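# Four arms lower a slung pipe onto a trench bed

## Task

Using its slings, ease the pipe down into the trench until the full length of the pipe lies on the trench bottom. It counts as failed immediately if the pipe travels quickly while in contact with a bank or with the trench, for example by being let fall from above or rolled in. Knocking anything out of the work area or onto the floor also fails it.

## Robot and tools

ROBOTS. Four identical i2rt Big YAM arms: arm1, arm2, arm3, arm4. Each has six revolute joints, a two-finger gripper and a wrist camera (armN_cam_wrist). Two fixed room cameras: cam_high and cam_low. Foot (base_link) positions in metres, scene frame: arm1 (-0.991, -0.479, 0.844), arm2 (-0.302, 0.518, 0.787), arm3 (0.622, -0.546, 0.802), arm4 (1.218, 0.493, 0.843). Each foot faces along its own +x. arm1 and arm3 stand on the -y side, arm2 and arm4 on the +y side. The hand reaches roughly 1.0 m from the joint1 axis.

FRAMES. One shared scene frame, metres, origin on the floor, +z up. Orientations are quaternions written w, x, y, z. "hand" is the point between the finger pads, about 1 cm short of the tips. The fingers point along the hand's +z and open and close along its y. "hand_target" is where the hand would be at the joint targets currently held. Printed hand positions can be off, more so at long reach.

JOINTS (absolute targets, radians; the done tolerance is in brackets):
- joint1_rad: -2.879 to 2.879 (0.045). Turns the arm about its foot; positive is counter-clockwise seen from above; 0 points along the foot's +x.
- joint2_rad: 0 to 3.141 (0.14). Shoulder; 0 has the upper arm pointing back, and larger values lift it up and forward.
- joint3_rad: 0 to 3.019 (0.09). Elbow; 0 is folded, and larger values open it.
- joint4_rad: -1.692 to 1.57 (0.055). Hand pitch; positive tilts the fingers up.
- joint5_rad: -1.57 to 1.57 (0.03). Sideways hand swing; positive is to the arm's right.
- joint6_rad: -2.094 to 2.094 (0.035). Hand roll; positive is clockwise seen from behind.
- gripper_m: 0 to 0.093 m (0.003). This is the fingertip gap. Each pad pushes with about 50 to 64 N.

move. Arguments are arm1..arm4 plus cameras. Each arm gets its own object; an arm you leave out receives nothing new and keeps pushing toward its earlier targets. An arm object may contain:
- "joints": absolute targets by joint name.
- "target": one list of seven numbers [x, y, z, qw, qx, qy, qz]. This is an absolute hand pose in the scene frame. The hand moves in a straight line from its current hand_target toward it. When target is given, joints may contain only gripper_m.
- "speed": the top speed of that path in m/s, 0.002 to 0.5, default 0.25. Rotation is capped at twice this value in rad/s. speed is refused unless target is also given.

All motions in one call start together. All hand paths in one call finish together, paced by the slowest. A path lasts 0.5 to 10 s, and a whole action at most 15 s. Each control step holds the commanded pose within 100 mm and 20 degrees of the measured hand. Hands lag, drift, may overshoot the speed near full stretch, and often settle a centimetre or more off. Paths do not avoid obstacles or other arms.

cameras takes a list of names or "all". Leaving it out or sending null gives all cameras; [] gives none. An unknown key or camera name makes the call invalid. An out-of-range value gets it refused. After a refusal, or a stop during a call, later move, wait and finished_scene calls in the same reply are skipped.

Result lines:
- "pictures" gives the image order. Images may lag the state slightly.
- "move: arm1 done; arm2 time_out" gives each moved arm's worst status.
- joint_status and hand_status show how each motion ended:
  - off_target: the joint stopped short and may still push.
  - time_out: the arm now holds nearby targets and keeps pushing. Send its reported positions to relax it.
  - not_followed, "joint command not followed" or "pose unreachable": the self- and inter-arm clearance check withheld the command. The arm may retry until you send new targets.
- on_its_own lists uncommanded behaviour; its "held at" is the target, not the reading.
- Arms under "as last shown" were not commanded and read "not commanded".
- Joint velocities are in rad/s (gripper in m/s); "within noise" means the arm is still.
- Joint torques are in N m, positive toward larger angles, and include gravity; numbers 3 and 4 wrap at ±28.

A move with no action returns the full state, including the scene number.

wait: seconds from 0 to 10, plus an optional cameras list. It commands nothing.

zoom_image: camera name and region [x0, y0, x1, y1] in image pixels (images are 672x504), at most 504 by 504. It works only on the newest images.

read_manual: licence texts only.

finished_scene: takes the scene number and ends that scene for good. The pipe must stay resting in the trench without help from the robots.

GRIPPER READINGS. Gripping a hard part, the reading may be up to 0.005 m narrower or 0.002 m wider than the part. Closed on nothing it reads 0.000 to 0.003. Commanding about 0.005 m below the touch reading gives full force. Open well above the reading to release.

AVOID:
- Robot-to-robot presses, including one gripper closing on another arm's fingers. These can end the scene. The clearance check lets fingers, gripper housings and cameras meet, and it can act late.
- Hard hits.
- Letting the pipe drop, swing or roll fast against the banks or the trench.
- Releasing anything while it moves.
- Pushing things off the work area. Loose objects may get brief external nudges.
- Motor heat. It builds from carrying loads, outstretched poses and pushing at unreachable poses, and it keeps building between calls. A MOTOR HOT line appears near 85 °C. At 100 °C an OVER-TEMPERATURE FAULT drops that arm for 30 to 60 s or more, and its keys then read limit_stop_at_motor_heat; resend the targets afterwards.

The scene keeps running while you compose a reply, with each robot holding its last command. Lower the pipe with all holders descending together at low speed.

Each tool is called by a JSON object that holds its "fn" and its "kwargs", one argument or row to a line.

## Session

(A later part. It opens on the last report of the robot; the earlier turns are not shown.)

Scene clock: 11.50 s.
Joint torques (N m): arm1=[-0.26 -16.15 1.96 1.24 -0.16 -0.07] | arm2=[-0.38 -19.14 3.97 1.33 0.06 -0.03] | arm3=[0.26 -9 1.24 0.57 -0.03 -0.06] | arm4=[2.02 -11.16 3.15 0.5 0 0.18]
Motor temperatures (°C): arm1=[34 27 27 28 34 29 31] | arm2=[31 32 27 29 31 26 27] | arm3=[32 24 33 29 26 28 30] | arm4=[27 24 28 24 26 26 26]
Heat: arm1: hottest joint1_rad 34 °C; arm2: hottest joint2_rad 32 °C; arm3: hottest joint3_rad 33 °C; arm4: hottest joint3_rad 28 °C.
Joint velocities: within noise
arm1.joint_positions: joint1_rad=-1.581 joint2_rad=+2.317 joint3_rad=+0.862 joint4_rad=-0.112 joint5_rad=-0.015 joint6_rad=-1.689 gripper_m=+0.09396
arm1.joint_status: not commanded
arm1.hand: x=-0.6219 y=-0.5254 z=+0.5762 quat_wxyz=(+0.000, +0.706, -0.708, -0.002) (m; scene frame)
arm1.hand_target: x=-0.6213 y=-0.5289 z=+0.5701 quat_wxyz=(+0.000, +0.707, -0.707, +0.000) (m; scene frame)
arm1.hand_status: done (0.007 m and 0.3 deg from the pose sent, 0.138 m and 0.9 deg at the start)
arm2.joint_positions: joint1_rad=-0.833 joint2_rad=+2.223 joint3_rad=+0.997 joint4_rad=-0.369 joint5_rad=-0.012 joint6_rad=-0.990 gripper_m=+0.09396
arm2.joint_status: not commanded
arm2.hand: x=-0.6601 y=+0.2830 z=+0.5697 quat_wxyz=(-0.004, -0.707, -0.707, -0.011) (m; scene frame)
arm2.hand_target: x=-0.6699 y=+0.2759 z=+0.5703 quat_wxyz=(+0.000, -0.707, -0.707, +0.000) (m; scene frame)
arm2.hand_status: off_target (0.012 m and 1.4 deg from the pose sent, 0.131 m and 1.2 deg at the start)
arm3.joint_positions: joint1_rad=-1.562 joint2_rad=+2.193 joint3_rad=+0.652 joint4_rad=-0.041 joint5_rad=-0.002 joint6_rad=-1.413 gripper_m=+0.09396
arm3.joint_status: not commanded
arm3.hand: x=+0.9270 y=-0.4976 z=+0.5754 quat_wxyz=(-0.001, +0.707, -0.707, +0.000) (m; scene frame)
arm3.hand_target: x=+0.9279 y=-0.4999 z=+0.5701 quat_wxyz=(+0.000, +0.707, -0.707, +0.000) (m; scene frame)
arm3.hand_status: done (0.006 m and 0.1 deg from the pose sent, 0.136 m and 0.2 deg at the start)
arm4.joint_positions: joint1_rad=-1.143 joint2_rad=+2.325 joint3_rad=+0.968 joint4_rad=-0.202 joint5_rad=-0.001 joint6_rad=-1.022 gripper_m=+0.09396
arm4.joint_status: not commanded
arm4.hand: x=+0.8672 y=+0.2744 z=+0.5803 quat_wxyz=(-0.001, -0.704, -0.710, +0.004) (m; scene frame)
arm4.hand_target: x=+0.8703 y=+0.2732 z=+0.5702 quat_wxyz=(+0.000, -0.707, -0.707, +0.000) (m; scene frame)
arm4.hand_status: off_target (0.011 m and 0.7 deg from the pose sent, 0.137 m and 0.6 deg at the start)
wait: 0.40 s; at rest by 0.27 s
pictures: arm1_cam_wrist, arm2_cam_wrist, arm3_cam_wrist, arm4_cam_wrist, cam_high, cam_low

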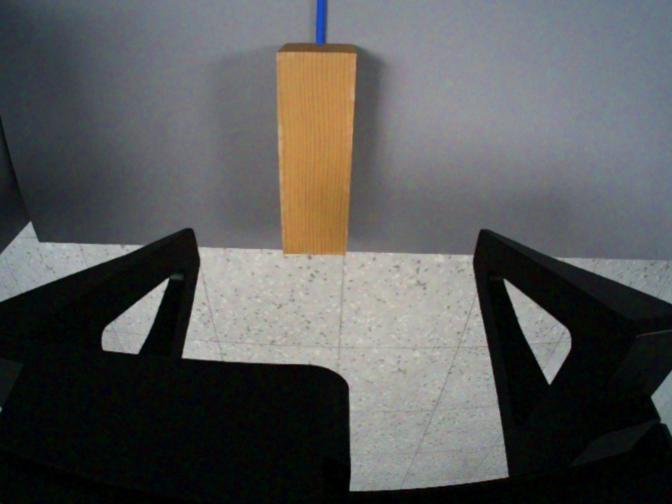

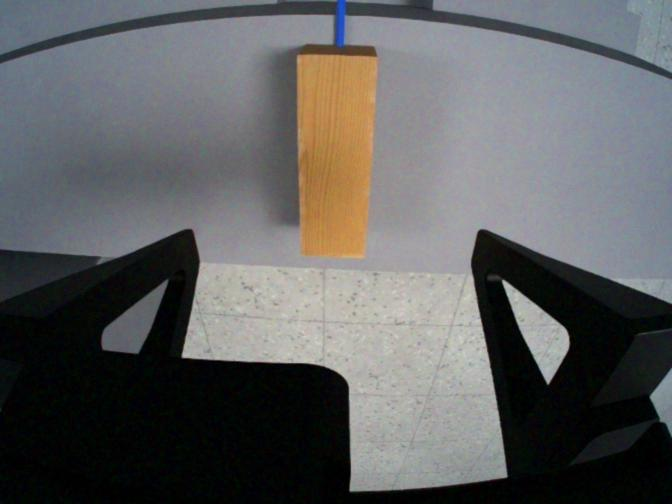

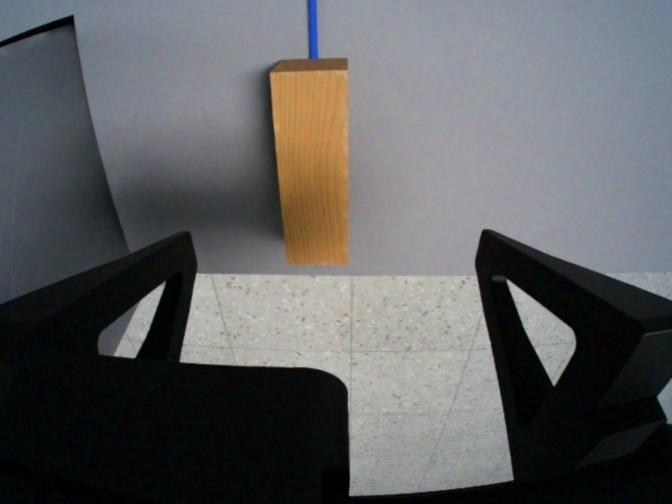

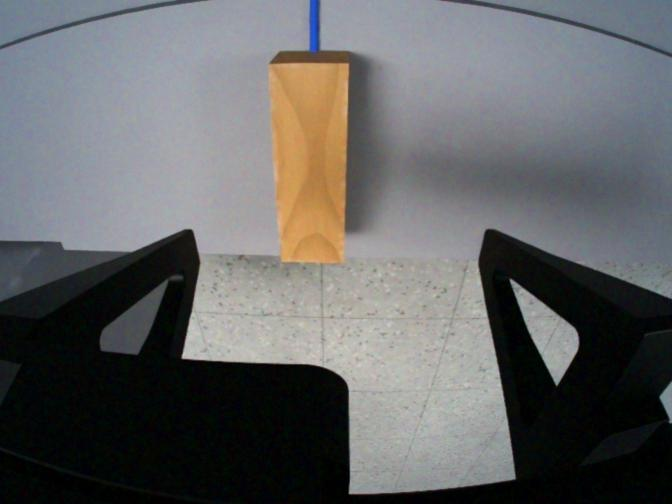

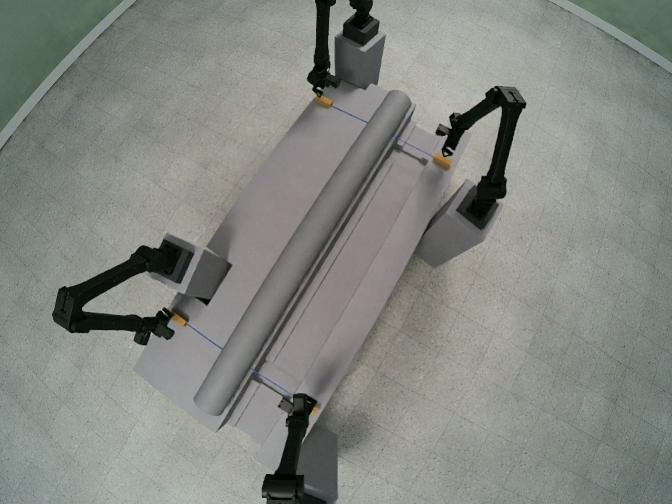

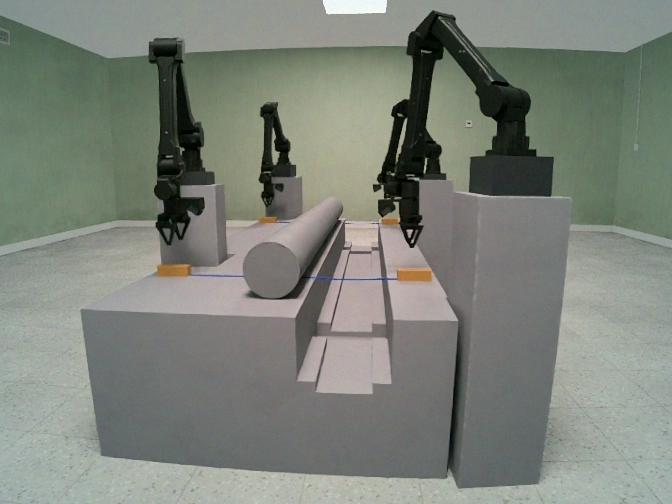

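{"fn": "move", "kwargs": {
  "arm1": {"target":[-0.631,-0.531,0.468,0,0.7071,-0.7071,0],"speed":0.12},
  "arm2": {"target":[-0.670,0.278,0.472,0,0.7071,0.7071,0],"speed":0.12},
  "arm3": {"target":[0.916,-0.505,0.468,0,0.7071,-0.7071,0],"speed":0.12},
  "arm4": {"target":[0.883,0.275,0.463,0,0.7071,0.7071,0],"speed":0.12},
  "cameras": []
}}

{"fn": "wait", "kwargs": {
  "seconds": 0.4
}}

Scene clock: 13.67 s.
Joint torques (N m): arm1=[-0.38 -16.73 0.24 1.36 -0.16 -0.06] | arm2=[-0.91 -20.13 2.29 1.14 0.02 -0.06] | arm3=[0.15 -9.99 -0.81 0.54 -0.02 -0.07] | arm4=[2.02 -11.46 1.44 0.54 -0.01 0.18]
Motor temperatures (°C): arm1=[34 28 27 28 34 29 31] | arm2=[31 32 27 29 31 26 27] | arm3=[32 24 33 29 26 28 30] | arm4=[27 24 28 24 26 26 26]
Heat: arm1: hottest joint1_rad 34 °C; arm2: hottest joint2_rad 32 °C; arm3: hottest joint3_rad 33 °C; arm4: hottest joint3_rad 28 °C.
move: arm1 done; arm2 done; arm3 done; arm4 off_target
Joint velocities: within noise
arm1.joint_positions: joint1_rad=-1.586 joint2_rad=+2.608 joint3_rad=+1.000 joint4_rad=+0.047 joint5_rad=-0.015 joint6_rad=-1.694 gripper_m=+0.09396
arm1.joint_status: not commanded
arm1.hand: x=-0.6265 y=-0.5278 z=+0.4759 quat_wxyz=(-0.002, +0.706, -0.708, +0.000) (m; scene frame)
arm1.hand_target: x=-0.6312 y=-0.5309 z=+0.4682 quat_wxyz=(+0.000, +0.707, -0.707, +0.000) (m; scene frame)
arm1.hand_status: done (0.010 m and 0.2 deg from the pose sent, 0.109 m and 0.3 deg at the start)
arm2.joint_positions: joint1_rad=-0.833 joint2_rad=+2.479 joint3_rad=+1.103 joint4_rad=-0.212 joint5_rad=-0.012 joint6_rad=-0.990 gripper_m=+0.09396
arm2.joint_status: not commanded
arm2.hand: x=-0.6632 y=+0.2819 z=+0.4742 quat_wxyz=(-0.004, -0.707, -0.707, -0.008) (m; scene frame)
arm2.hand_target: x=-0.6698 y=+0.2780 z=+0.4721 quat_wxyz=(+0.000, -0.707, -0.707, +0.000) (m; scene frame)
arm2.hand_status: done (0.008 m and 1.0 deg from the pose sent, 0.098 m and 1.4 deg at the start)
arm3.joint_positions: joint1_rad=-1.572 joint2_rad=+2.539 joint3_rad=+0.772 joint4_rad=+0.186 joint5_rad=-0.002 joint6_rad=-1.424 gripper_m=+0.09396
arm3.joint_status: not commanded
arm3.hand: x=+0.9179 y=-0.5020 z=+0.4730 quat_wxyz=(-0.002, +0.707, -0.707, +0.000) (m; scene frame)
arm3.hand_target: x=+0.9159 y=-0.5049 z=+0.4681 quat_wxyz=(+0.000, +0.707, -0.707, +0.000) (m; scene frame)
arm3.hand_status: done (0.006 m and 0.2 deg from the pose sent, 0.108 m and 0.1 deg at the start)
arm4.joint_positions: joint1_rad=-1.132 joint2_rad=+2.612 joint3_rad=+1.101 joint4_rad=-0.041 joint5_rad=-0.001 joint6_rad=-1.010 gripper_m=+0.09396
arm4.joint_status: not commanded
arm4.hand: x=+0.8737 y=+0.2727 z=+0.4754 quat_wxyz=(+0.000, -0.704, -0.710, +0.008) (m; scene frame)
arm4.hand_target: x=+0.8832 y=+0.2754 z=+0.4635 quat_wxyz=(+0.000, -0.707, -0.707, +0.000) (m; scene frame)
arm4.hand_status: off_target (0.016 m and 1.0 deg from the pose sent, 0.118 m and 0.7 deg at the start)
pictures: none
No camera images: "cameras" was empty.

Scene clock: 14.07 s.
Joint torques (N m): arm1=[-0.32 -16.73 0.24 1.36 -0.16 -0.06] | arm2=[0.09 -19.78 2.37 1.54 0.01 -0.07] | arm3=[0.15 -10.11 -0.8 0.54 -0.02 -0.07] | arm4=[2.02 -11.4 1.46 0.57 -0.01 0.18]
Motor temperatures (°C): arm1=[34 28 27 28 34 29 31] | arm2=[31 32 27 29 31 26 27] | arm3=[32 24 33 29 26 28 30] | arm4=[27 24 28 24 26 26 26]
Heat: arm1: hottest joint1_rad 34 °C; arm2: hottest joint2_rad 32 °C; arm3: hottest joint3_rad 33 °C; arm4: hottest joint3_rad 28 °C.
Joint velocities: within noise
arm1.joint_positions: joint1_rad=-1.586 joint2_rad=+2.608 joint3_rad=+1.000 joint4_rad=+0.047 joint5_rad=-0.015 joint6_rad=-1.694 gripper_m=+0.09396
arm1.joint_status: not commanded
arm1.hand: x=-0.6265 y=-0.5278 z=+0.4759 quat_wxyz=(-0.002, +0.706, -0.708, +0.000) (m; scene frame)
arm1.hand_target: x=-0.6312 y=-0.5309 z=+0.4682 quat_wxyz=(+0.000, +0.707, -0.707, +0.000) (m; scene frame)
arm1.hand_status: done (0.010 m and 0.2 deg from the pose sent, 0.109 m and 0.3 deg at the start)
arm2.joint_positions: joint1_rad=-0.833 joint2_rad=+2.479 joint3_rad=+1.103 joint4_rad=-0.212 joint5_rad=-0.012 joint6_rad=-0.990 gripper_m=+0.09396
arm2.joint_status: not commanded
arm2.hand: x=-0.6632 y=+0.2819 z=+0.4742 quat_wxyz=(-0.004, -0.707, -0.707, -0.008) (m; scene frame)
arm2.hand_target: x=-0.6698 y=+0.2780 z=+0.4721 quat_wxyz=(+0.000, -0.707, -0.707, +0.000) (m; scene frame)
arm2.hand_status: done (0.008 m and 1.0 deg from the pose sent, 0.098 m and 1.4 deg at the start)
arm3.joint_positions: joint1_rad=-1.572 joint2_rad=+2.539 joint3_rad=+0.772 joint4_rad=+0.186 joint5_rad=-0.002 joint6_rad=-1.424 gripper_m=+0.09396
arm3.joint_status: not commanded
arm3.hand: x=+0.9179 y=-0.5020 z=+0.4730 quat_wxyz=(-0.002, +0.707, -0.707, +0.000) (m; scene frame)
arm3.hand_target: x=+0.9159 y=-0.5049 z=+0.4681 quat_wxyz=(+0.000, +0.707, -0.707, +0.000) (m; scene frame)
arm3.hand_status: done (0.006 m and 0.2 deg from the pose sent, 0.108 m and 0.1 deg at the start)
arm4.joint_positions: joint1_rad=-1.132 joint2_rad=+2.612 joint3_rad=+1.101 joint4_rad=-0.041 joint5_rad=-0.001 joint6_rad=-1.010 gripper_m=+0.09396
arm4.joint_status: not commanded
arm4.hand: x=+0.8737 y=+0.2727 z=+0.4754 quat_wxyz=(+0.000, -0.704, -0.710, +0.008) (m; scene frame)
arm4.hand_target: x=+0.8832 y=+0.2754 z=+0.4635 quat_wxyz=(+0.000, -0.707, -0.707, +0.000) (m; scene frame)
arm4.hand_status: off_target (0.016 m and 1.0 deg from the pose sent, 0.118 m and 0.7 deg at the start)
wait: 0.40 s; at rest by 0.27 s
pictures: arm1_cam_wrist, arm2_cam_wrist, arm3_cam_wrist, arm4_cam_wrist, cam_high, cam_low

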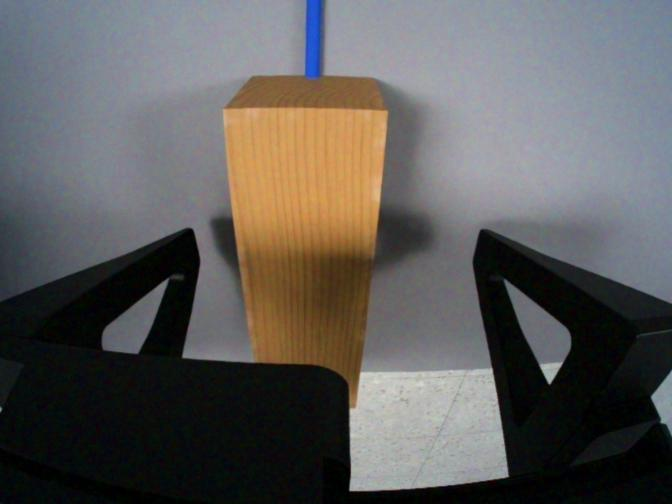

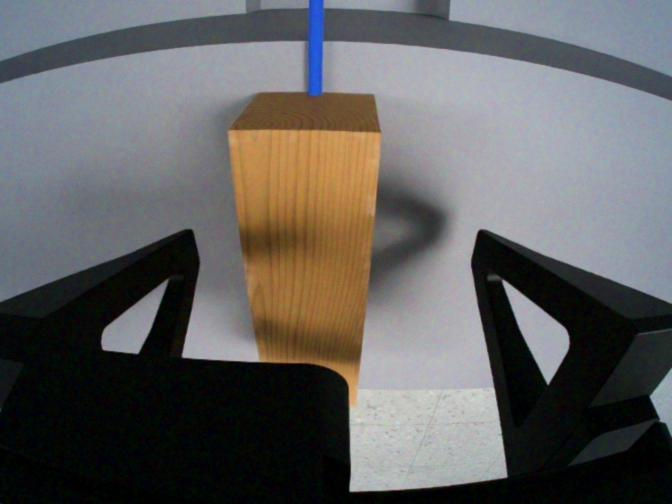

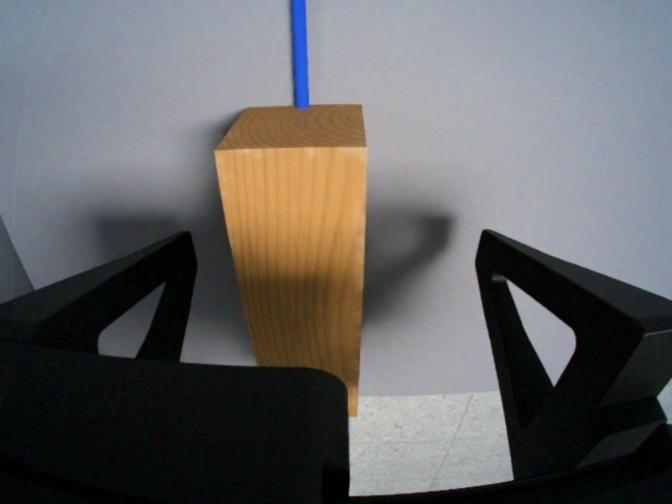

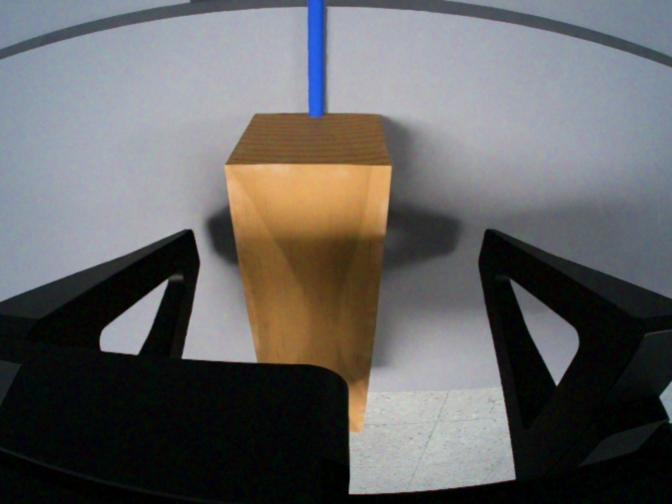

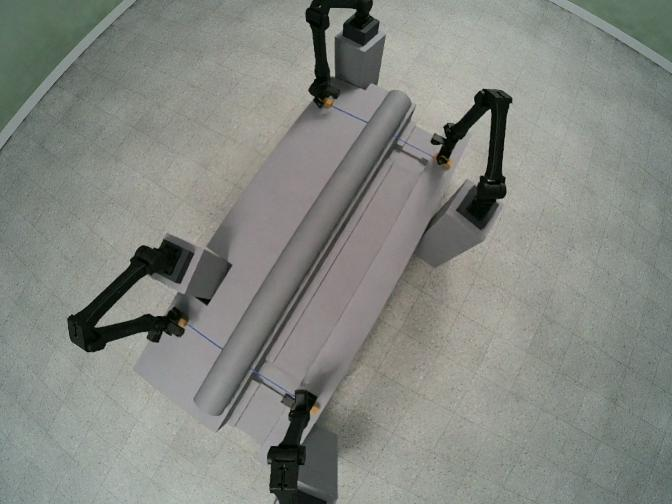

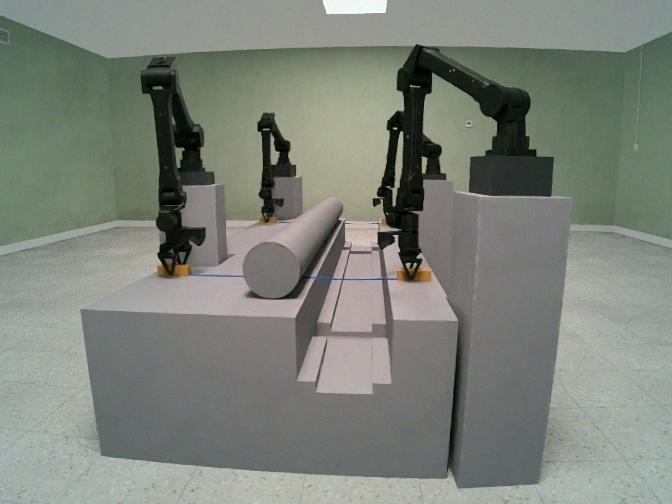

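{"fn": "move", "kwargs": {
  "arm1": {"target":[-0.638,-0.531,0.444,0,0.7071,-0.7071,0],"speed":0.08},
  "arm2": {"target":[-0.661,0.278,0.449,0,0.7071,0.7071,0],"speed":0.08},
  "arm3": {"target":[0.905,-0.505,0.446,0,0.7071,-0.7071,0],"speed":0.08},
  "arm4": {"target":[0.890,0.275,0.438,0,0.7071,0.7071,0],"speed":0.08},
  "cameras": ["arm1_cam_wrist","arm2_cam_wrist","arm3_cam_wrist","arm4_cam_wrist"]
}}

{"fn": "move", "kwargs": {
  "arm1": {"joints":{"gripper_m":0.03}},
  "arm2": {"joints":{"gripper_m":0.03}},
  "arm3": {"joints":{"gripper_m":0.03}},
  "arm4": {"joints":{"gripper_m":0.03}}
}}

Scene clock: 15.37 s.
Joint torques (N m): arm1=[-0.44 -13.92 0.64 1.72 -0.17 -0.07] | arm2=[0.56 -18.96 2.41 1.52 -0.09 0.02] | arm3=[0.73 -8.35 -0.59 0.77 -0.06 -0.02] | arm4=[2.49 -8.59 2.48 1.28 -0.03 0.23]
Motor temperatures (°C): arm1=[34 28 27 28 34 29 31] | arm2=[31 32 27 29 31 26 27] | arm3=[32 24 33 29 26 28 30] | arm4=[27 24 28 24 26 26 26]
Heat: arm1: hottest joint1_rad 34 °C; arm2: hottest joint2_rad 32 °C; arm3: hottest joint3_rad 33 °C; arm4: hottest joint3_rad 28 °C.
move: arm1 off_target; arm2 off_target; arm3 off_target; arm4 off_target
Joint velocities: within noise
arm1.joint_positions: joint1_rad=-1.586 joint2_rad=+2.641 joint3_rad=+1.021 joint4_rad=+0.077 joint5_rad=-0.015 joint6_rad=-1.695 gripper_m=+0.09396
arm1.joint_status: not commanded
arm1.hand: x=-0.6222 y=-0.5287 z=+0.4645 quat_wxyz=(-0.007, +0.706, -0.708, +0.008) (m; scene frame)
arm1.hand_target: x=-0.6387 y=-0.5306 z=+0.4456 quat_wxyz=(+0.000, +0.707, -0.707, +0.000) (m; scene frame)
arm1.hand_status: off_target (0.026 m and 1.2 deg from the pose sent, 0.034 m and 0.2 deg at the start)
arm2.joint_positions: joint1_rad=-0.831 joint2_rad=+2.518 joint3_rad=+1.112 joint4_rad=-0.170 joint5_rad=-0.009 joint6_rad=-0.988 gripper_m=+0.09396
arm2.joint_status: not commanded
arm2.hand: x=-0.6623 y=+0.2824 z=+0.4590 quat_wxyz=(-0.001, -0.707, -0.707, -0.002) (m; scene frame)
arm2.hand_target: x=-0.6608 y=+0.2782 z=+0.4493 quat_wxyz=(+0.000, -0.707, -0.707, +0.000) (m; scene frame)
arm2.hand_status: off_target (0.011 m and 0.3 deg from the pose sent, 0.026 m and 1.0 deg at the start)
arm3.joint_positions: joint1_rad=-1.572 joint2_rad=+2.590 joint3_rad=+0.780 joint4_rad=+0.239 joint5_rad=+0.000 joint6_rad=-1.424 gripper_m=+0.09396
arm3.joint_status: not commanded
arm3.hand: x=+0.9125 y=-0.5030 z=+0.4583 quat_wxyz=(-0.005, +0.707, -0.707, +0.004) (m; scene frame)
arm3.hand_target: x=+0.9046 y=-0.5050 z=+0.4467 quat_wxyz=(+0.000, +0.707, -0.707, +0.000) (m; scene frame)
arm3.hand_status: off_target (0.015 m and 0.8 deg from the pose sent, 0.030 m and 0.2 deg at the start)
arm4.joint_positions: joint1_rad=-1.127 joint2_rad=+2.634 joint3_rad=+1.113 joint4_rad=-0.020 joint5_rad=+0.000 joint6_rad=-1.006 gripper_m=+0.09396
arm4.joint_status: not commanded
arm4.hand: x=+0.8730 y=+0.2703 z=+0.4676 quat_wxyz=(+0.001, -0.704, -0.710, +0.013) (m; scene frame)
arm4.hand_target: x=+0.8909 y=+0.2762 z=+0.4406 quat_wxyz=(+0.000, -0.707, -0.707, +0.000) (m; scene frame)
arm4.hand_status: off_target (0.034 m and 1.6 deg from the pose sent, 0.041 m and 1.0 deg at the start)
pictures: arm1_cam_wrist, arm2_cam_wrist, arm3_cam_wrist, arm4_cam_wrist

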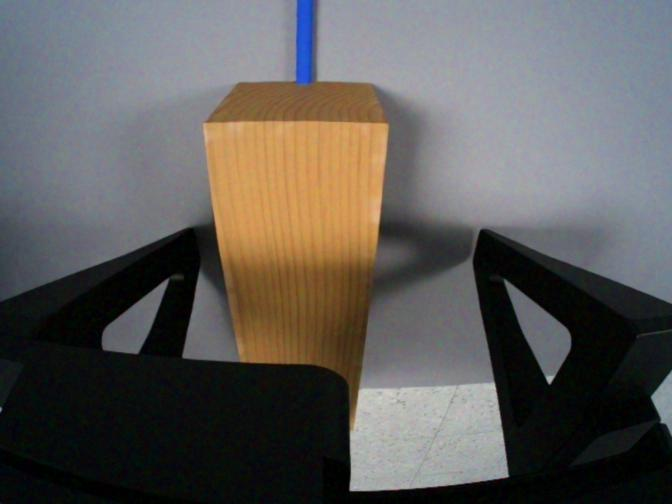

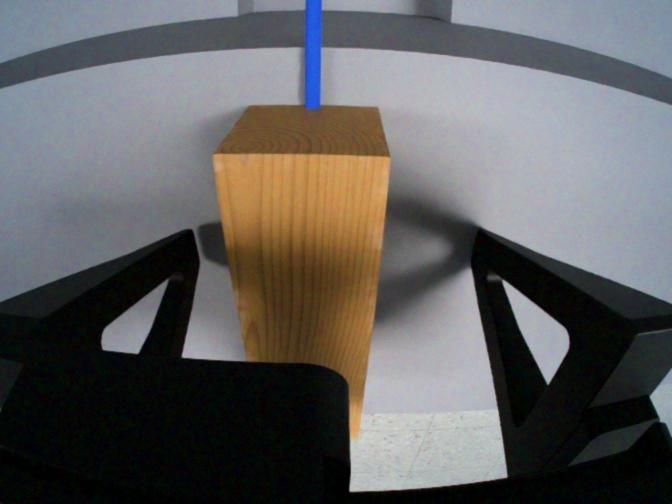

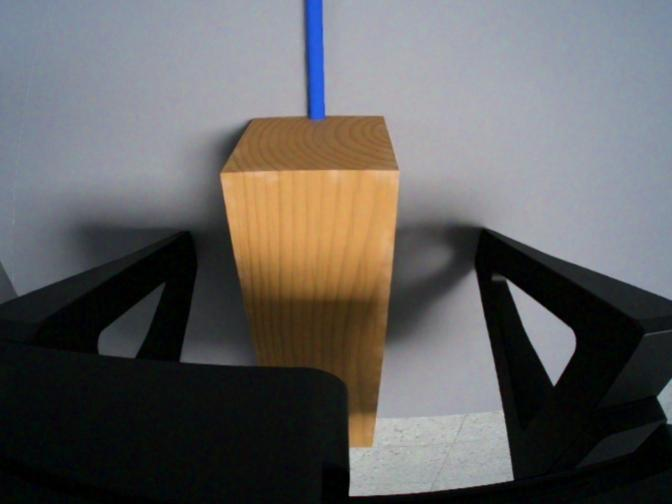

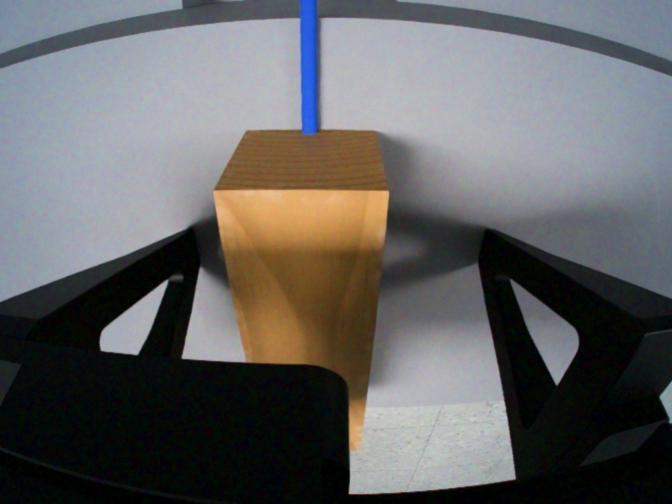

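Scene clock: 16.10 s.
Joint torques (N m): arm1=[-0.15 -13.98 1.37 1.69 -0.24 -0.06] | arm2=[0.97 -18.37 1.81 1.17 -0.16 0.1] | arm3=[0.62 -8.47 -0.99 0.42 -0.09 -0.02] | arm4=[1.61 -8.64 2.47 1.22 -0.01 0.18]
Motor temperatures (°C): arm1=[34 28 27 28 34 29 31] | arm2=[31 32 27 29 31 26 27] | arm3=[32 24 33 29 26 28 30] | arm4=[27 24 28 24 26 26 26]
Heat: arm1: hottest joint1_rad 34 °C; arm2: hottest joint2_rad 32 °C; arm3: hottest joint3_rad 33 °C; arm4: hottest joint3_rad 28 °C.
move: arm1 off_target; arm2 off_target; arm3 off_target; arm4 off_target
Joint velocities: within noise
arm1.joint_positions: joint1_rad=-1.589 joint2_rad=+2.643 joint3_rad=+1.011 joint4_rad=+0.077 joint5_rad=-0.013 joint6_rad=-1.696 gripper_m=+0.03538
arm1.joint_status: gripper_m off_target (ended at +0.03542, target +0.03000)
arm1.hand: x=-0.6297 y=-0.5292 z=+0.4638 quat_wxyz=(-0.003, +0.706, -0.709, +0.004) (m; scene frame)
arm1.hand_target: x=-0.6385 y=-0.5306 z=+0.4456 quat_wxyz=(+0.000, +0.707, -0.707, +0.000) (m; scene frame)
arm1.hand_status: not commanded
arm2.joint_positions: joint1_rad=-0.831 joint2_rad=+2.520 joint3_rad=+1.119 joint4_rad=-0.163 joint5_rad=-0.008 joint6_rad=-0.987 gripper_m=+0.03584
arm2.joint_status: gripper_m off_target (ended at +0.03587, target +0.03000)
arm2.hand: x=-0.6666 y=+0.2796 z=+0.4583 quat_wxyz=(+0.001, -0.707, -0.707, +0.004) (m; scene frame)
arm2.hand_target: x=-0.6608 y=+0.2782 z=+0.4493 quat_wxyz=(+0.000, -0.707, -0.707, +0.000) (m; scene frame)
arm2.hand_status: not commanded
arm3.joint_positions: joint1_rad=-1.572 joint2_rad=+2.591 joint3_rad=+0.787 joint4_rad=+0.249 joint5_rad=+0.000 joint6_rad=-1.424 gripper_m=+0.03493
arm3.joint_status: gripper_m off_target (ended at +0.03495, target +0.03000)
arm3.hand: x=+0.9184 y=-0.5024 z=+0.4575 quat_wxyz=(-0.011, +0.707, -0.707, +0.009) (m; scene frame)
arm3.hand_target: x=+0.9048 y=-0.5050 z=+0.4466 quat_wxyz=(+0.000, +0.707, -0.707, +0.000) (m; scene frame)
arm3.hand_status: not commanded
arm4.joint_positions: joint1_rad=-1.118 joint2_rad=+2.634 joint3_rad=+1.113 joint4_rad=-0.019 joint5_rad=-0.001 joint6_rad=-1.001 gripper_m=+0.03440
arm4.joint_status: gripper_m off_target (ended at +0.03443, target +0.03000)
arm4.hand: x=+0.8751 y=+0.2668 z=+0.4674 quat_wxyz=(+0.001, -0.703, -0.711, +0.014) (m; scene frame)
arm4.hand_target: x=+0.8910 y=+0.2763 z=+0.4406 quat_wxyz=(+0.000, -0.707, -0.707, +0.000) (m; scene frame)
arm4.hand_status: not commanded
pictures: arm1_cam_wrist, arm2_cam_wrist, arm3_cam_wrist, arm4_cam_wrist, cam_high, cam_low

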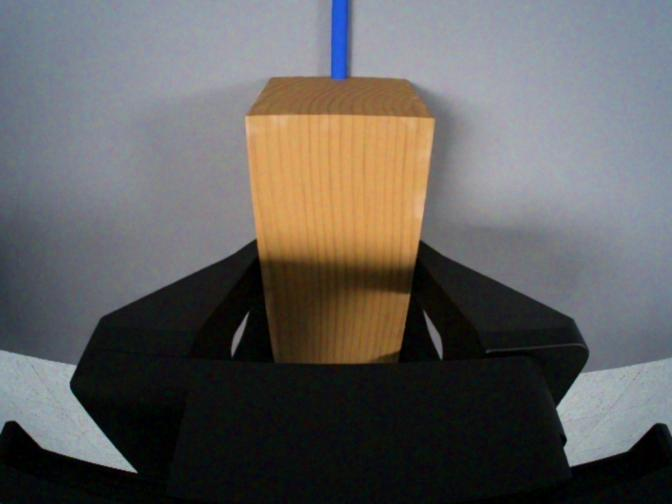

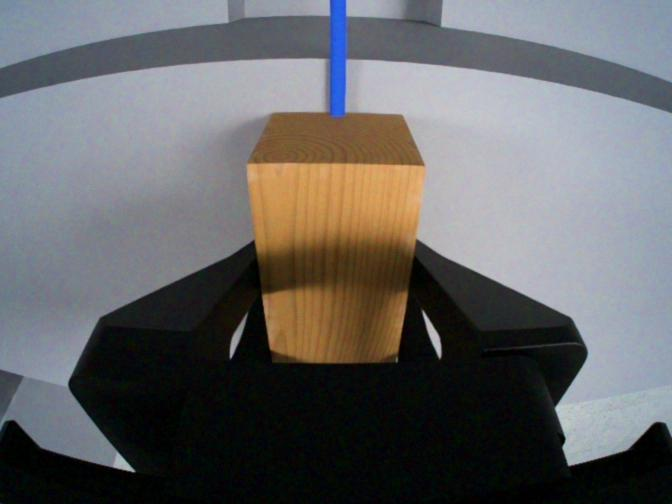

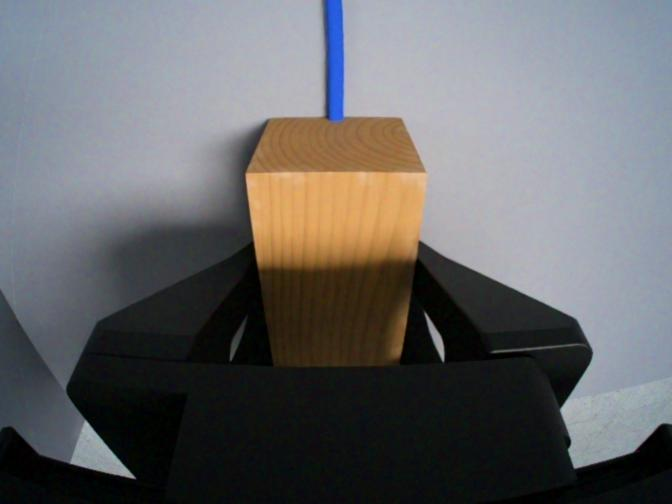

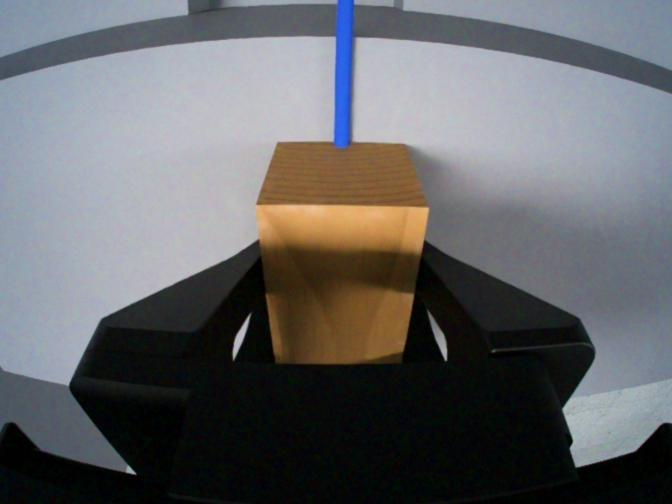

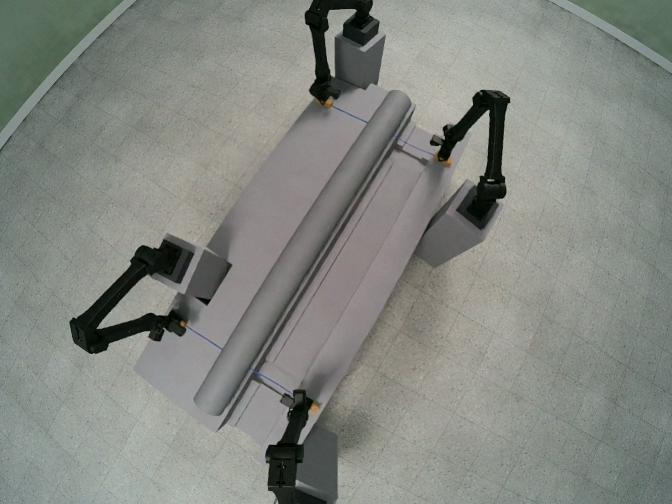

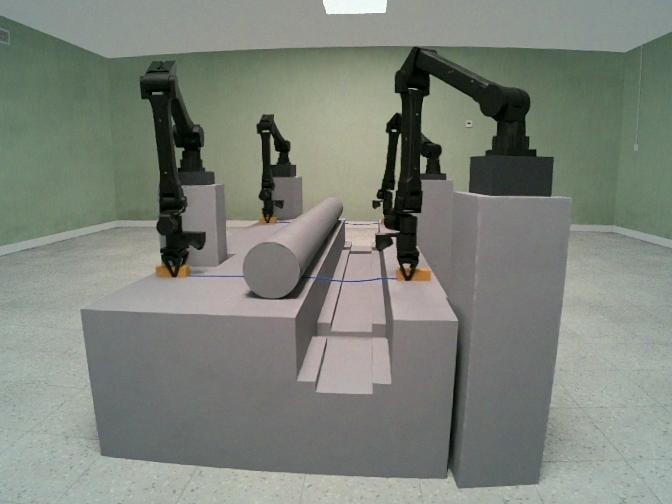

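{"fn": "move", "kwargs": {
  "arm1": {"joints":{"gripper_m":0.015},"target":[-0.64,-0.43,0.62,0,0.7071,-0.7071,0],"speed":0.12},
  "arm2": {"joints":{"gripper_m":0.015},"target":[-0.66,0.10,0.62,0,0.7071,0.7071,0],"speed":0.12},
  "arm3": {"joints":{"gripper_m":0.015},"target":[0.91,-0.43,0.62,0,0.7071,-0.7071,0],"speed":0.12},
  "arm4": {"joints":{"gripper_m":0.015},"target":[0.885,0.10,0.62,0,0.7071,0.7071,0],"speed":0.12}
}}

Scene clock: 20.03 s.
Joint torques (N m): arm1=[0.79 -17.2 0.95 0.34 -0.17 0.11] | arm2=[-0.44 -24.94 6.58 0.66 -0.07 0.06] | arm3=[1.49 -11.75 1.05 -0.17 -0.11 0.07] | arm4=[1.67 -16.56 6.08 -0.42 -0.15 0.17]
Motor temperatures (°C): arm1=[34 28 27 28 34 29 31] | arm2=[31 33 27 29 31 26 27] | arm3=[32 24 33 29 26 28 31] | arm4=[27 24 28 24 26 26 26]
Heat: arm1: hottest joint1_rad 34 °C; arm2: hottest joint2_rad 33 °C; arm3: hottest joint3_rad 33 °C; arm4: hottest joint3_rad 28 °C.
move: arm1 off_target; arm2 off_target; arm3 off_target; arm4 off_target
Joint velocities: within noise
arm1.joint_positions: joint1_rad=-1.325 joint2_rad=+2.177 joint3_rad=+0.772 joint4_rad=-0.143 joint5_rad=-0.012 joint6_rad=-1.440 gripper_m=+0.03538
arm1.joint_status: gripper_m off_target (ended at +0.03538, target +0.01500)
arm1.hand: x=-0.6346 y=-0.4314 z=+0.6183 quat_wxyz=(-0.006, +0.709, -0.706, +0.003) (m; scene frame)
arm1.hand_target: x=-0.6400 y=-0.4300 z=+0.6199 quat_wxyz=(+0.000, +0.707, -0.707, +0.000) (m; scene frame)
arm1.hand_status: done (0.006 m and 0.8 deg from the pose sent, 0.185 m and 0.6 deg at the start)
arm2.joint_positions: joint1_rad=-0.559 joint2_rad=+2.281 joint3_rad=+1.320 joint4_rad=-0.657 joint5_rad=-0.008 joint6_rad=-0.720 gripper_m=+0.03584
arm2.joint_status: gripper_m off_target (ended at +0.03584, target +0.01500)
arm2.hand: x=-0.6480 y=+0.1212 z=+0.5985 quat_wxyz=(+0.002, -0.705, -0.708, -0.024) (m; scene frame)
arm2.hand_target: x=-0.6594 y=+0.1006 z=+0.6202 quat_wxyz=(+0.000, -0.707, -0.707, +0.000) (m; scene frame)
arm2.hand_status: off_target (0.033 m and 2.8 deg from the pose sent, 0.242 m and 0.4 deg at the start)
arm3.joint_positions: joint1_rad=-1.344 joint2_rad=+2.063 joint3_rad=+0.626 joint4_rad=-0.162 joint5_rad=-0.003 joint6_rad=-1.196 gripper_m=+0.03493
arm3.joint_status: gripper_m off_target (ended at +0.03493, target +0.01500)
arm3.hand: x=+0.9078 y=-0.4337 z=+0.6122 quat_wxyz=(+0.007, +0.707, -0.707, -0.002) (m; scene frame)
arm3.hand_target: x=+0.9100 y=-0.4301 z=+0.6197 quat_wxyz=(+0.000, +0.707, -0.707, +0.000) (m; scene frame)
arm3.hand_status: done (0.009 m and 0.8 deg from the pose sent, 0.178 m and 1.7 deg at the start)
arm4.joint_positions: joint1_rad=-0.835 joint2_rad=+2.337 joint3_rad=+1.235 joint4_rad=-0.492 joint5_rad=+0.003 joint6_rad=-0.719 gripper_m=+0.03439
arm4.joint_status: gripper_m off_target (ended at +0.03439, target +0.01500)
arm4.hand: x=+0.8937 y=+0.1133 z=+0.6094 quat_wxyz=(+0.001, -0.703, -0.711, -0.013) (m; scene frame)
arm4.hand_target: x=+0.8852 y=+0.1001 z=+0.6202 quat_wxyz=(+0.000, -0.707, -0.707, +0.000) (m; scene frame)
arm4.hand_status: off_target (0.019 m and 1.6 deg from the pose sent, 0.226 m and 1.7 deg at the start)
pictures: arm1_cam_wrist, arm2_cam_wrist, arm3_cam_wrist, arm4_cam_wrist, cam_high, cam_low

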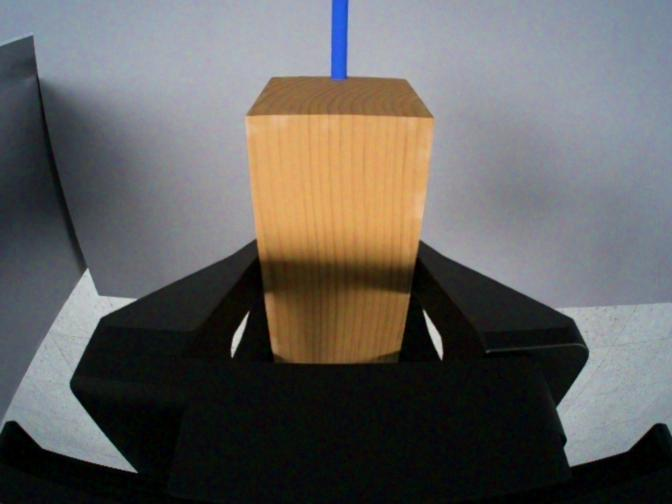

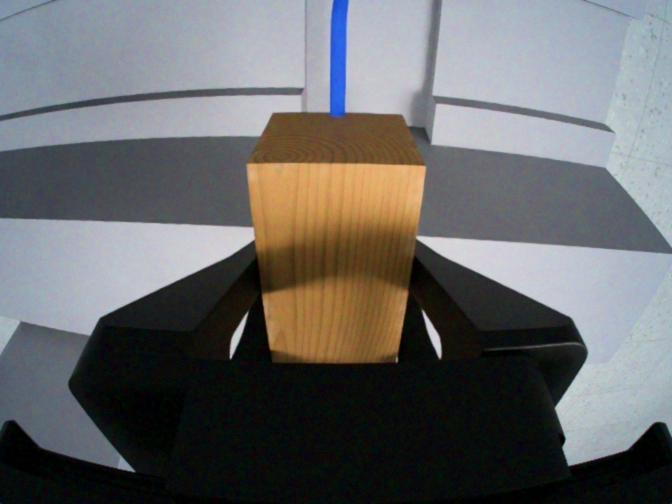

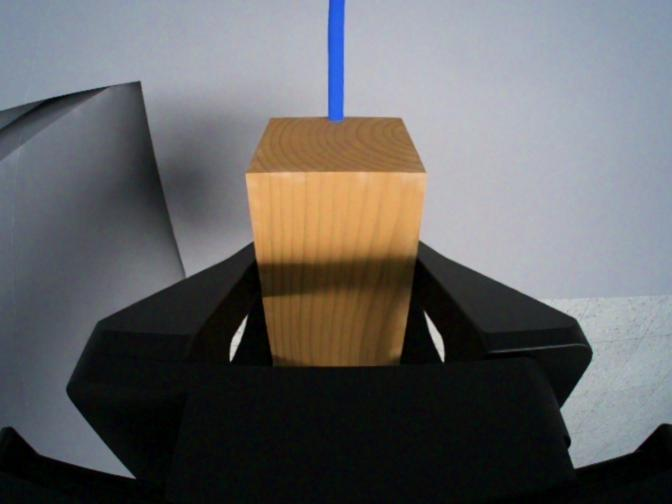

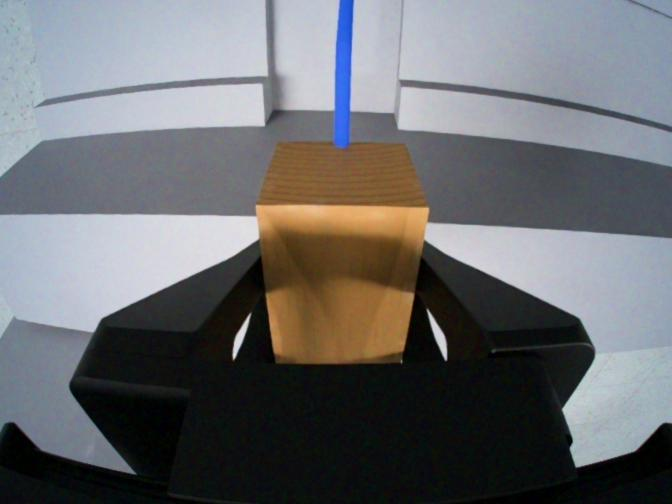

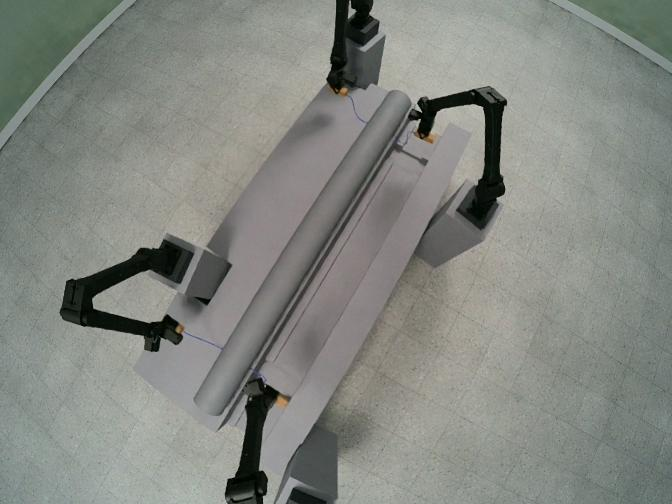

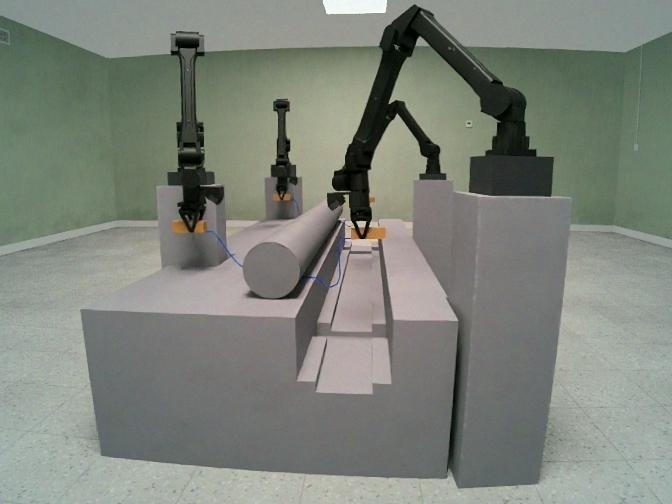

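{"fn": "move", "kwargs": {
  "arm1": {"target":[-0.64,-0.43,0.70,0,0.7071,-0.7071,0],"speed":0.08},
  "arm2": {"target":[-0.66,0.09,0.715,0,0.7071,0.7071,0],"speed":0.08},
  "arm3": {"target":[0.91,-0.43,0.70,0,0.7071,-0.7071,0],"speed":0.08},
  "arm4": {"target":[0.885,0.09,0.71,0,0.7071,0.7071,0],"speed":0.08},
  "cameras": ["cam_low"]
}}

{"fn": "move", "kwargs": {
  "arm1": {"target":[-0.64,-0.43,0.74,0,0.7071,-0.7071,0],"speed":0.04},
  "arm2": {"target":[-0.66,0.09,0.755,0,0.7071,0.7071,0],"speed":0.04},
  "arm3": {"target":[0.91,-0.43,0.74,0,0.7071,-0.7071,0],"speed":0.04},
  "arm4": {"target":[0.885,0.09,0.75,0,0.7071,0.7071,0],"speed":0.04},
  "cameras": ["cam_low","cam_high"]
}}

Scene clock: 22.40 s.
Joint torques (N m): arm1=[0.56 -16.56 2.78 0.29 -0.16 0.11] | arm2=[-0.26 -25.17 8.18 0.39 -0.12 -0.01] | arm3=[0.03 -11.4 2.97 -0.51 0.26 0.06] | arm4=[2.08 -16.44 6.64 -0.4 -0.14 0.18]
Motor temperatures (°C): arm1=[34 28 27 28 34 29 31] | arm2=[31 33 27 29 31 26 27] | arm3=[32 24 33 29 26 28 31] | arm4=[27 24 29 24 26 26 26]
Heat: arm1: hottest joint1_rad 34 °C; arm2: hottest joint2_rad 33 °C; arm3: hottest joint3_rad 33 °C; arm4: hottest joint3_rad 29 °C.
move: arm1 done; arm2 off_target; arm3 off_target; arm4 off_target
Joint velocities: within noise
arm1.joint_positions: joint1_rad=-1.324 joint2_rad=+1.932 joint3_rad=+0.727 joint4_rad=-0.351 joint5_rad=-0.013 joint6_rad=-1.439 gripper_m=+0.03538
arm1.joint_status: not commanded
arm1.hand: x=-0.6365 y=-0.4303 z=+0.6960 quat_wxyz=(-0.003, +0.709, -0.705, +0.000) (m; scene frame)
arm1.hand_target: x=-0.6399 y=-0.4300 z=+0.6999 quat_wxyz=(+0.000, +0.707, -0.707, +0.000) (m; scene frame)
arm1.hand_status: done (0.005 m and 0.4 deg from the pose sent, 0.082 m and 0.8 deg at the start)
arm2.joint_positions: joint1_rad=-0.553 joint2_rad=+2.115 joint3_rad=+1.339 joint4_rad=-0.848 joint5_rad=-0.008 joint6_rad=-0.709 gripper_m=+0.03584
arm2.joint_status: not commanded
arm2.hand: x=-0.6505 y=+0.1120 z=+0.6903 quat_wxyz=(+0.002, -0.707, -0.707, -0.027) (m; scene frame)
arm2.hand_target: x=-0.6594 y=+0.0907 z=+0.7153 quat_wxyz=(+0.000, -0.707, -0.707, +0.000) (m; scene frame)
arm2.hand_status: off_target (0.034 m and 3.1 deg from the pose sent, 0.121 m and 2.8 deg at the start)
arm3.joint_positions: joint1_rad=-1.333 joint2_rad=+1.794 joint3_rad=+0.607 joint4_rad=-0.414 joint5_rad=-0.013 joint6_rad=-1.195 gripper_m=+0.03493
arm3.joint_status: not commanded
arm3.hand: x=+0.9072 y=-0.4281 z=+0.6892 quat_wxyz=(+0.006, +0.711, -0.704, -0.007) (m; scene frame)
arm3.hand_target: x=+0.9101 y=-0.4300 z=+0.6995 quat_wxyz=(+0.000, +0.707, -0.707, +0.000) (m; scene frame)
arm3.hand_status: off_target (0.011 m and 1.2 deg from the pose sent, 0.088 m and 0.8 deg at the start)
arm4.joint_positions: joint1_rad=-0.827 joint2_rad=+2.154 joint3_rad=+1.235 joint4_rad=-0.667 joint5_rad=+0.003 joint6_rad=-0.705 gripper_m=+0.03439
arm4.joint_status: not commanded
arm4.hand: x=+0.8869 y=+0.0992 z=+0.6993 quat_wxyz=(+0.001, -0.704, -0.710, -0.009) (m; scene frame)
arm4.hand_target: x=+0.8851 y=+0.0901 z=+0.7099 quat_wxyz=(+0.000, -0.707, -0.707, +0.000) (m; scene frame)
arm4.hand_status: off_target (0.014 m and 1.1 deg from the pose sent, 0.104 m and 1.6 deg at the start)
pictures: cam_low

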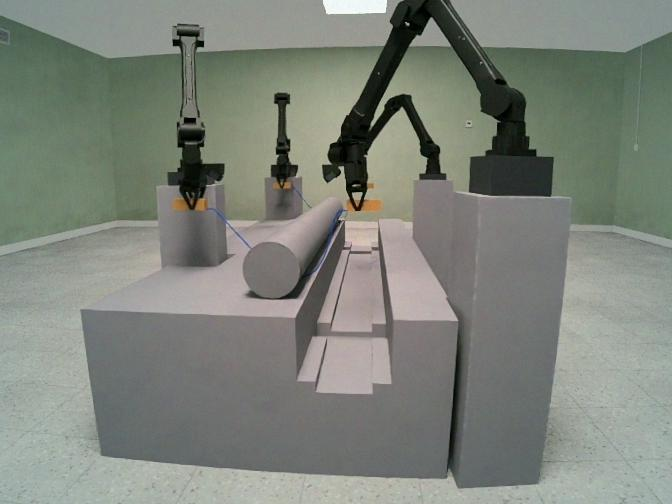

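Scene clock: 23.97 s.
Joint torques (N m): arm1=[-0.85 -18.84 3.75 -0.14 0.03 0.08] | arm2=[0.09 -27.16 9.13 -0.16 -0.12 0] | arm3=[-0.73 -12.75 4.57 -1.2 0.78 0.05] | arm4=[0.62 -20.01 6.71 -1.46 -0.11 0.12]
Motor temperatures (°C): arm1=[34 28 27 28 34 29 31] | arm2=[31 33 27 29 31 26 28] | arm3=[32 25 33 29 26 28 31] | arm4=[27 25 29 24 26 26 27]
Heat: arm1: hottest joint1_rad 34 °C; arm2: hottest joint2_rad 33 °C; arm3: hottest joint3_rad 33 °C; arm4: hottest joint3_rad 29 °C.
move: arm1 off_target; arm2 off_target; arm3 off_target; arm4 off_target
Joint velocities: within noise
arm1.joint_positions: joint1_rad=-1.305 joint2_rad=+1.846 joint3_rad=+0.721 joint4_rad=-0.459 joint5_rad=-0.018 joint6_rad=-1.435 gripper_m=+0.03538
arm1.joint_status: not commanded
arm1.hand: x=-0.6449 y=-0.4235 z=+0.7241 quat_wxyz=(+0.007, +0.714, -0.700, -0.010) (m; scene frame)
arm1.hand_target: x=-0.6400 y=-0.4298 z=+0.7391 quat_wxyz=(+0.000, +0.707, -0.707, +0.000) (m; scene frame)
arm1.hand_status: off_target (0.018 m and 1.8 deg from the pose sent, 0.044 m and 0.4 deg at the start)
arm2.joint_positions: joint1_rad=-0.545 joint2_rad=+2.082 joint3_rad=+1.341 joint4_rad=-0.914 joint5_rad=-0.008 joint6_rad=-0.704 gripper_m=+0.03584
arm2.joint_status: not commanded
arm2.hand: x=-0.6419 y=+0.1156 z=+0.7085 quat_wxyz=(+0.003, -0.706, -0.707, -0.043) (m; scene frame)
arm2.hand_target: x=-0.6587 y=+0.0917 z=+0.7547 quat_wxyz=(+0.000, -0.707, -0.707, +0.000) (m; scene frame)
arm2.hand_status: off_target (0.056 m and 4.9 deg from the pose sent, 0.069 m and 3.1 deg at the start)
arm3.joint_positions: joint1_rad=-1.317 joint2_rad=+1.695 joint3_rad=+0.607 joint4_rad=-0.535 joint5_rad=-0.023 joint6_rad=-1.186 gripper_m=+0.03491
arm3.joint_status: not commanded
arm3.hand: x=+0.8981 y=-0.4247 z=+0.7183 quat_wxyz=(+0.014, +0.713, -0.701, -0.016) (m; scene frame)
arm3.hand_target: x=+0.9097 y=-0.4296 z=+0.7382 quat_wxyz=(+0.000, +0.707, -0.707, +0.000) (m; scene frame)
arm3.hand_status: off_target (0.025 m and 2.6 deg from the pose sent, 0.051 m and 1.3 deg at the start)
arm4.joint_positions: joint1_rad=-0.810 joint2_rad=+2.129 joint3_rad=+1.235 joint4_rad=-0.721 joint5_rad=+0.003 joint6_rad=-0.699 gripper_m=+0.03439
arm4.joint_status: not commanded
arm4.hand: x=+0.8979 y=+0.0988 z=+0.7121 quat_wxyz=(+0.002, -0.700, -0.713, -0.023) (m; scene frame)
arm4.hand_target: x=+0.8855 y=+0.0903 z=+0.7485 quat_wxyz=(+0.000, -0.707, -0.707, +0.000) (m; scene frame)
arm4.hand_status: off_target (0.041 m and 2.9 deg from the pose sent, 0.052 m and 1.1 deg at the start)
pictures: cam_high, cam_low

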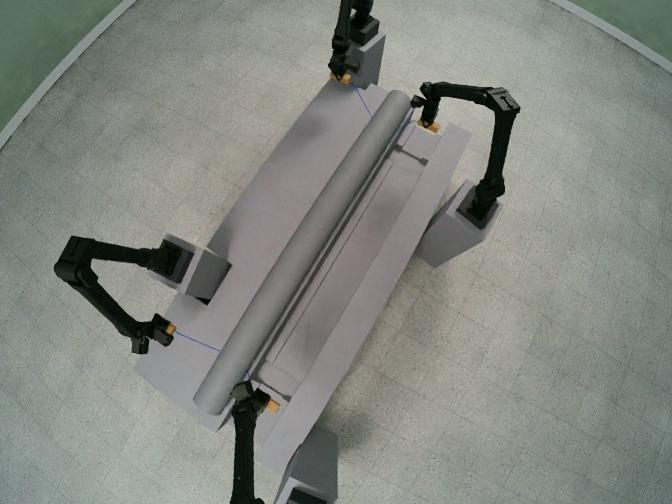

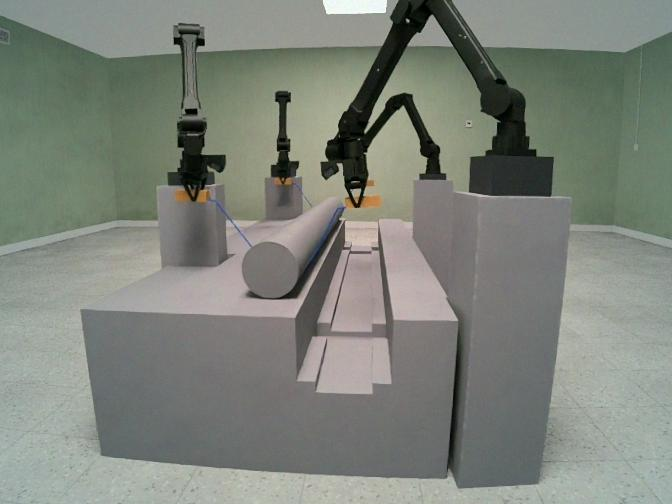

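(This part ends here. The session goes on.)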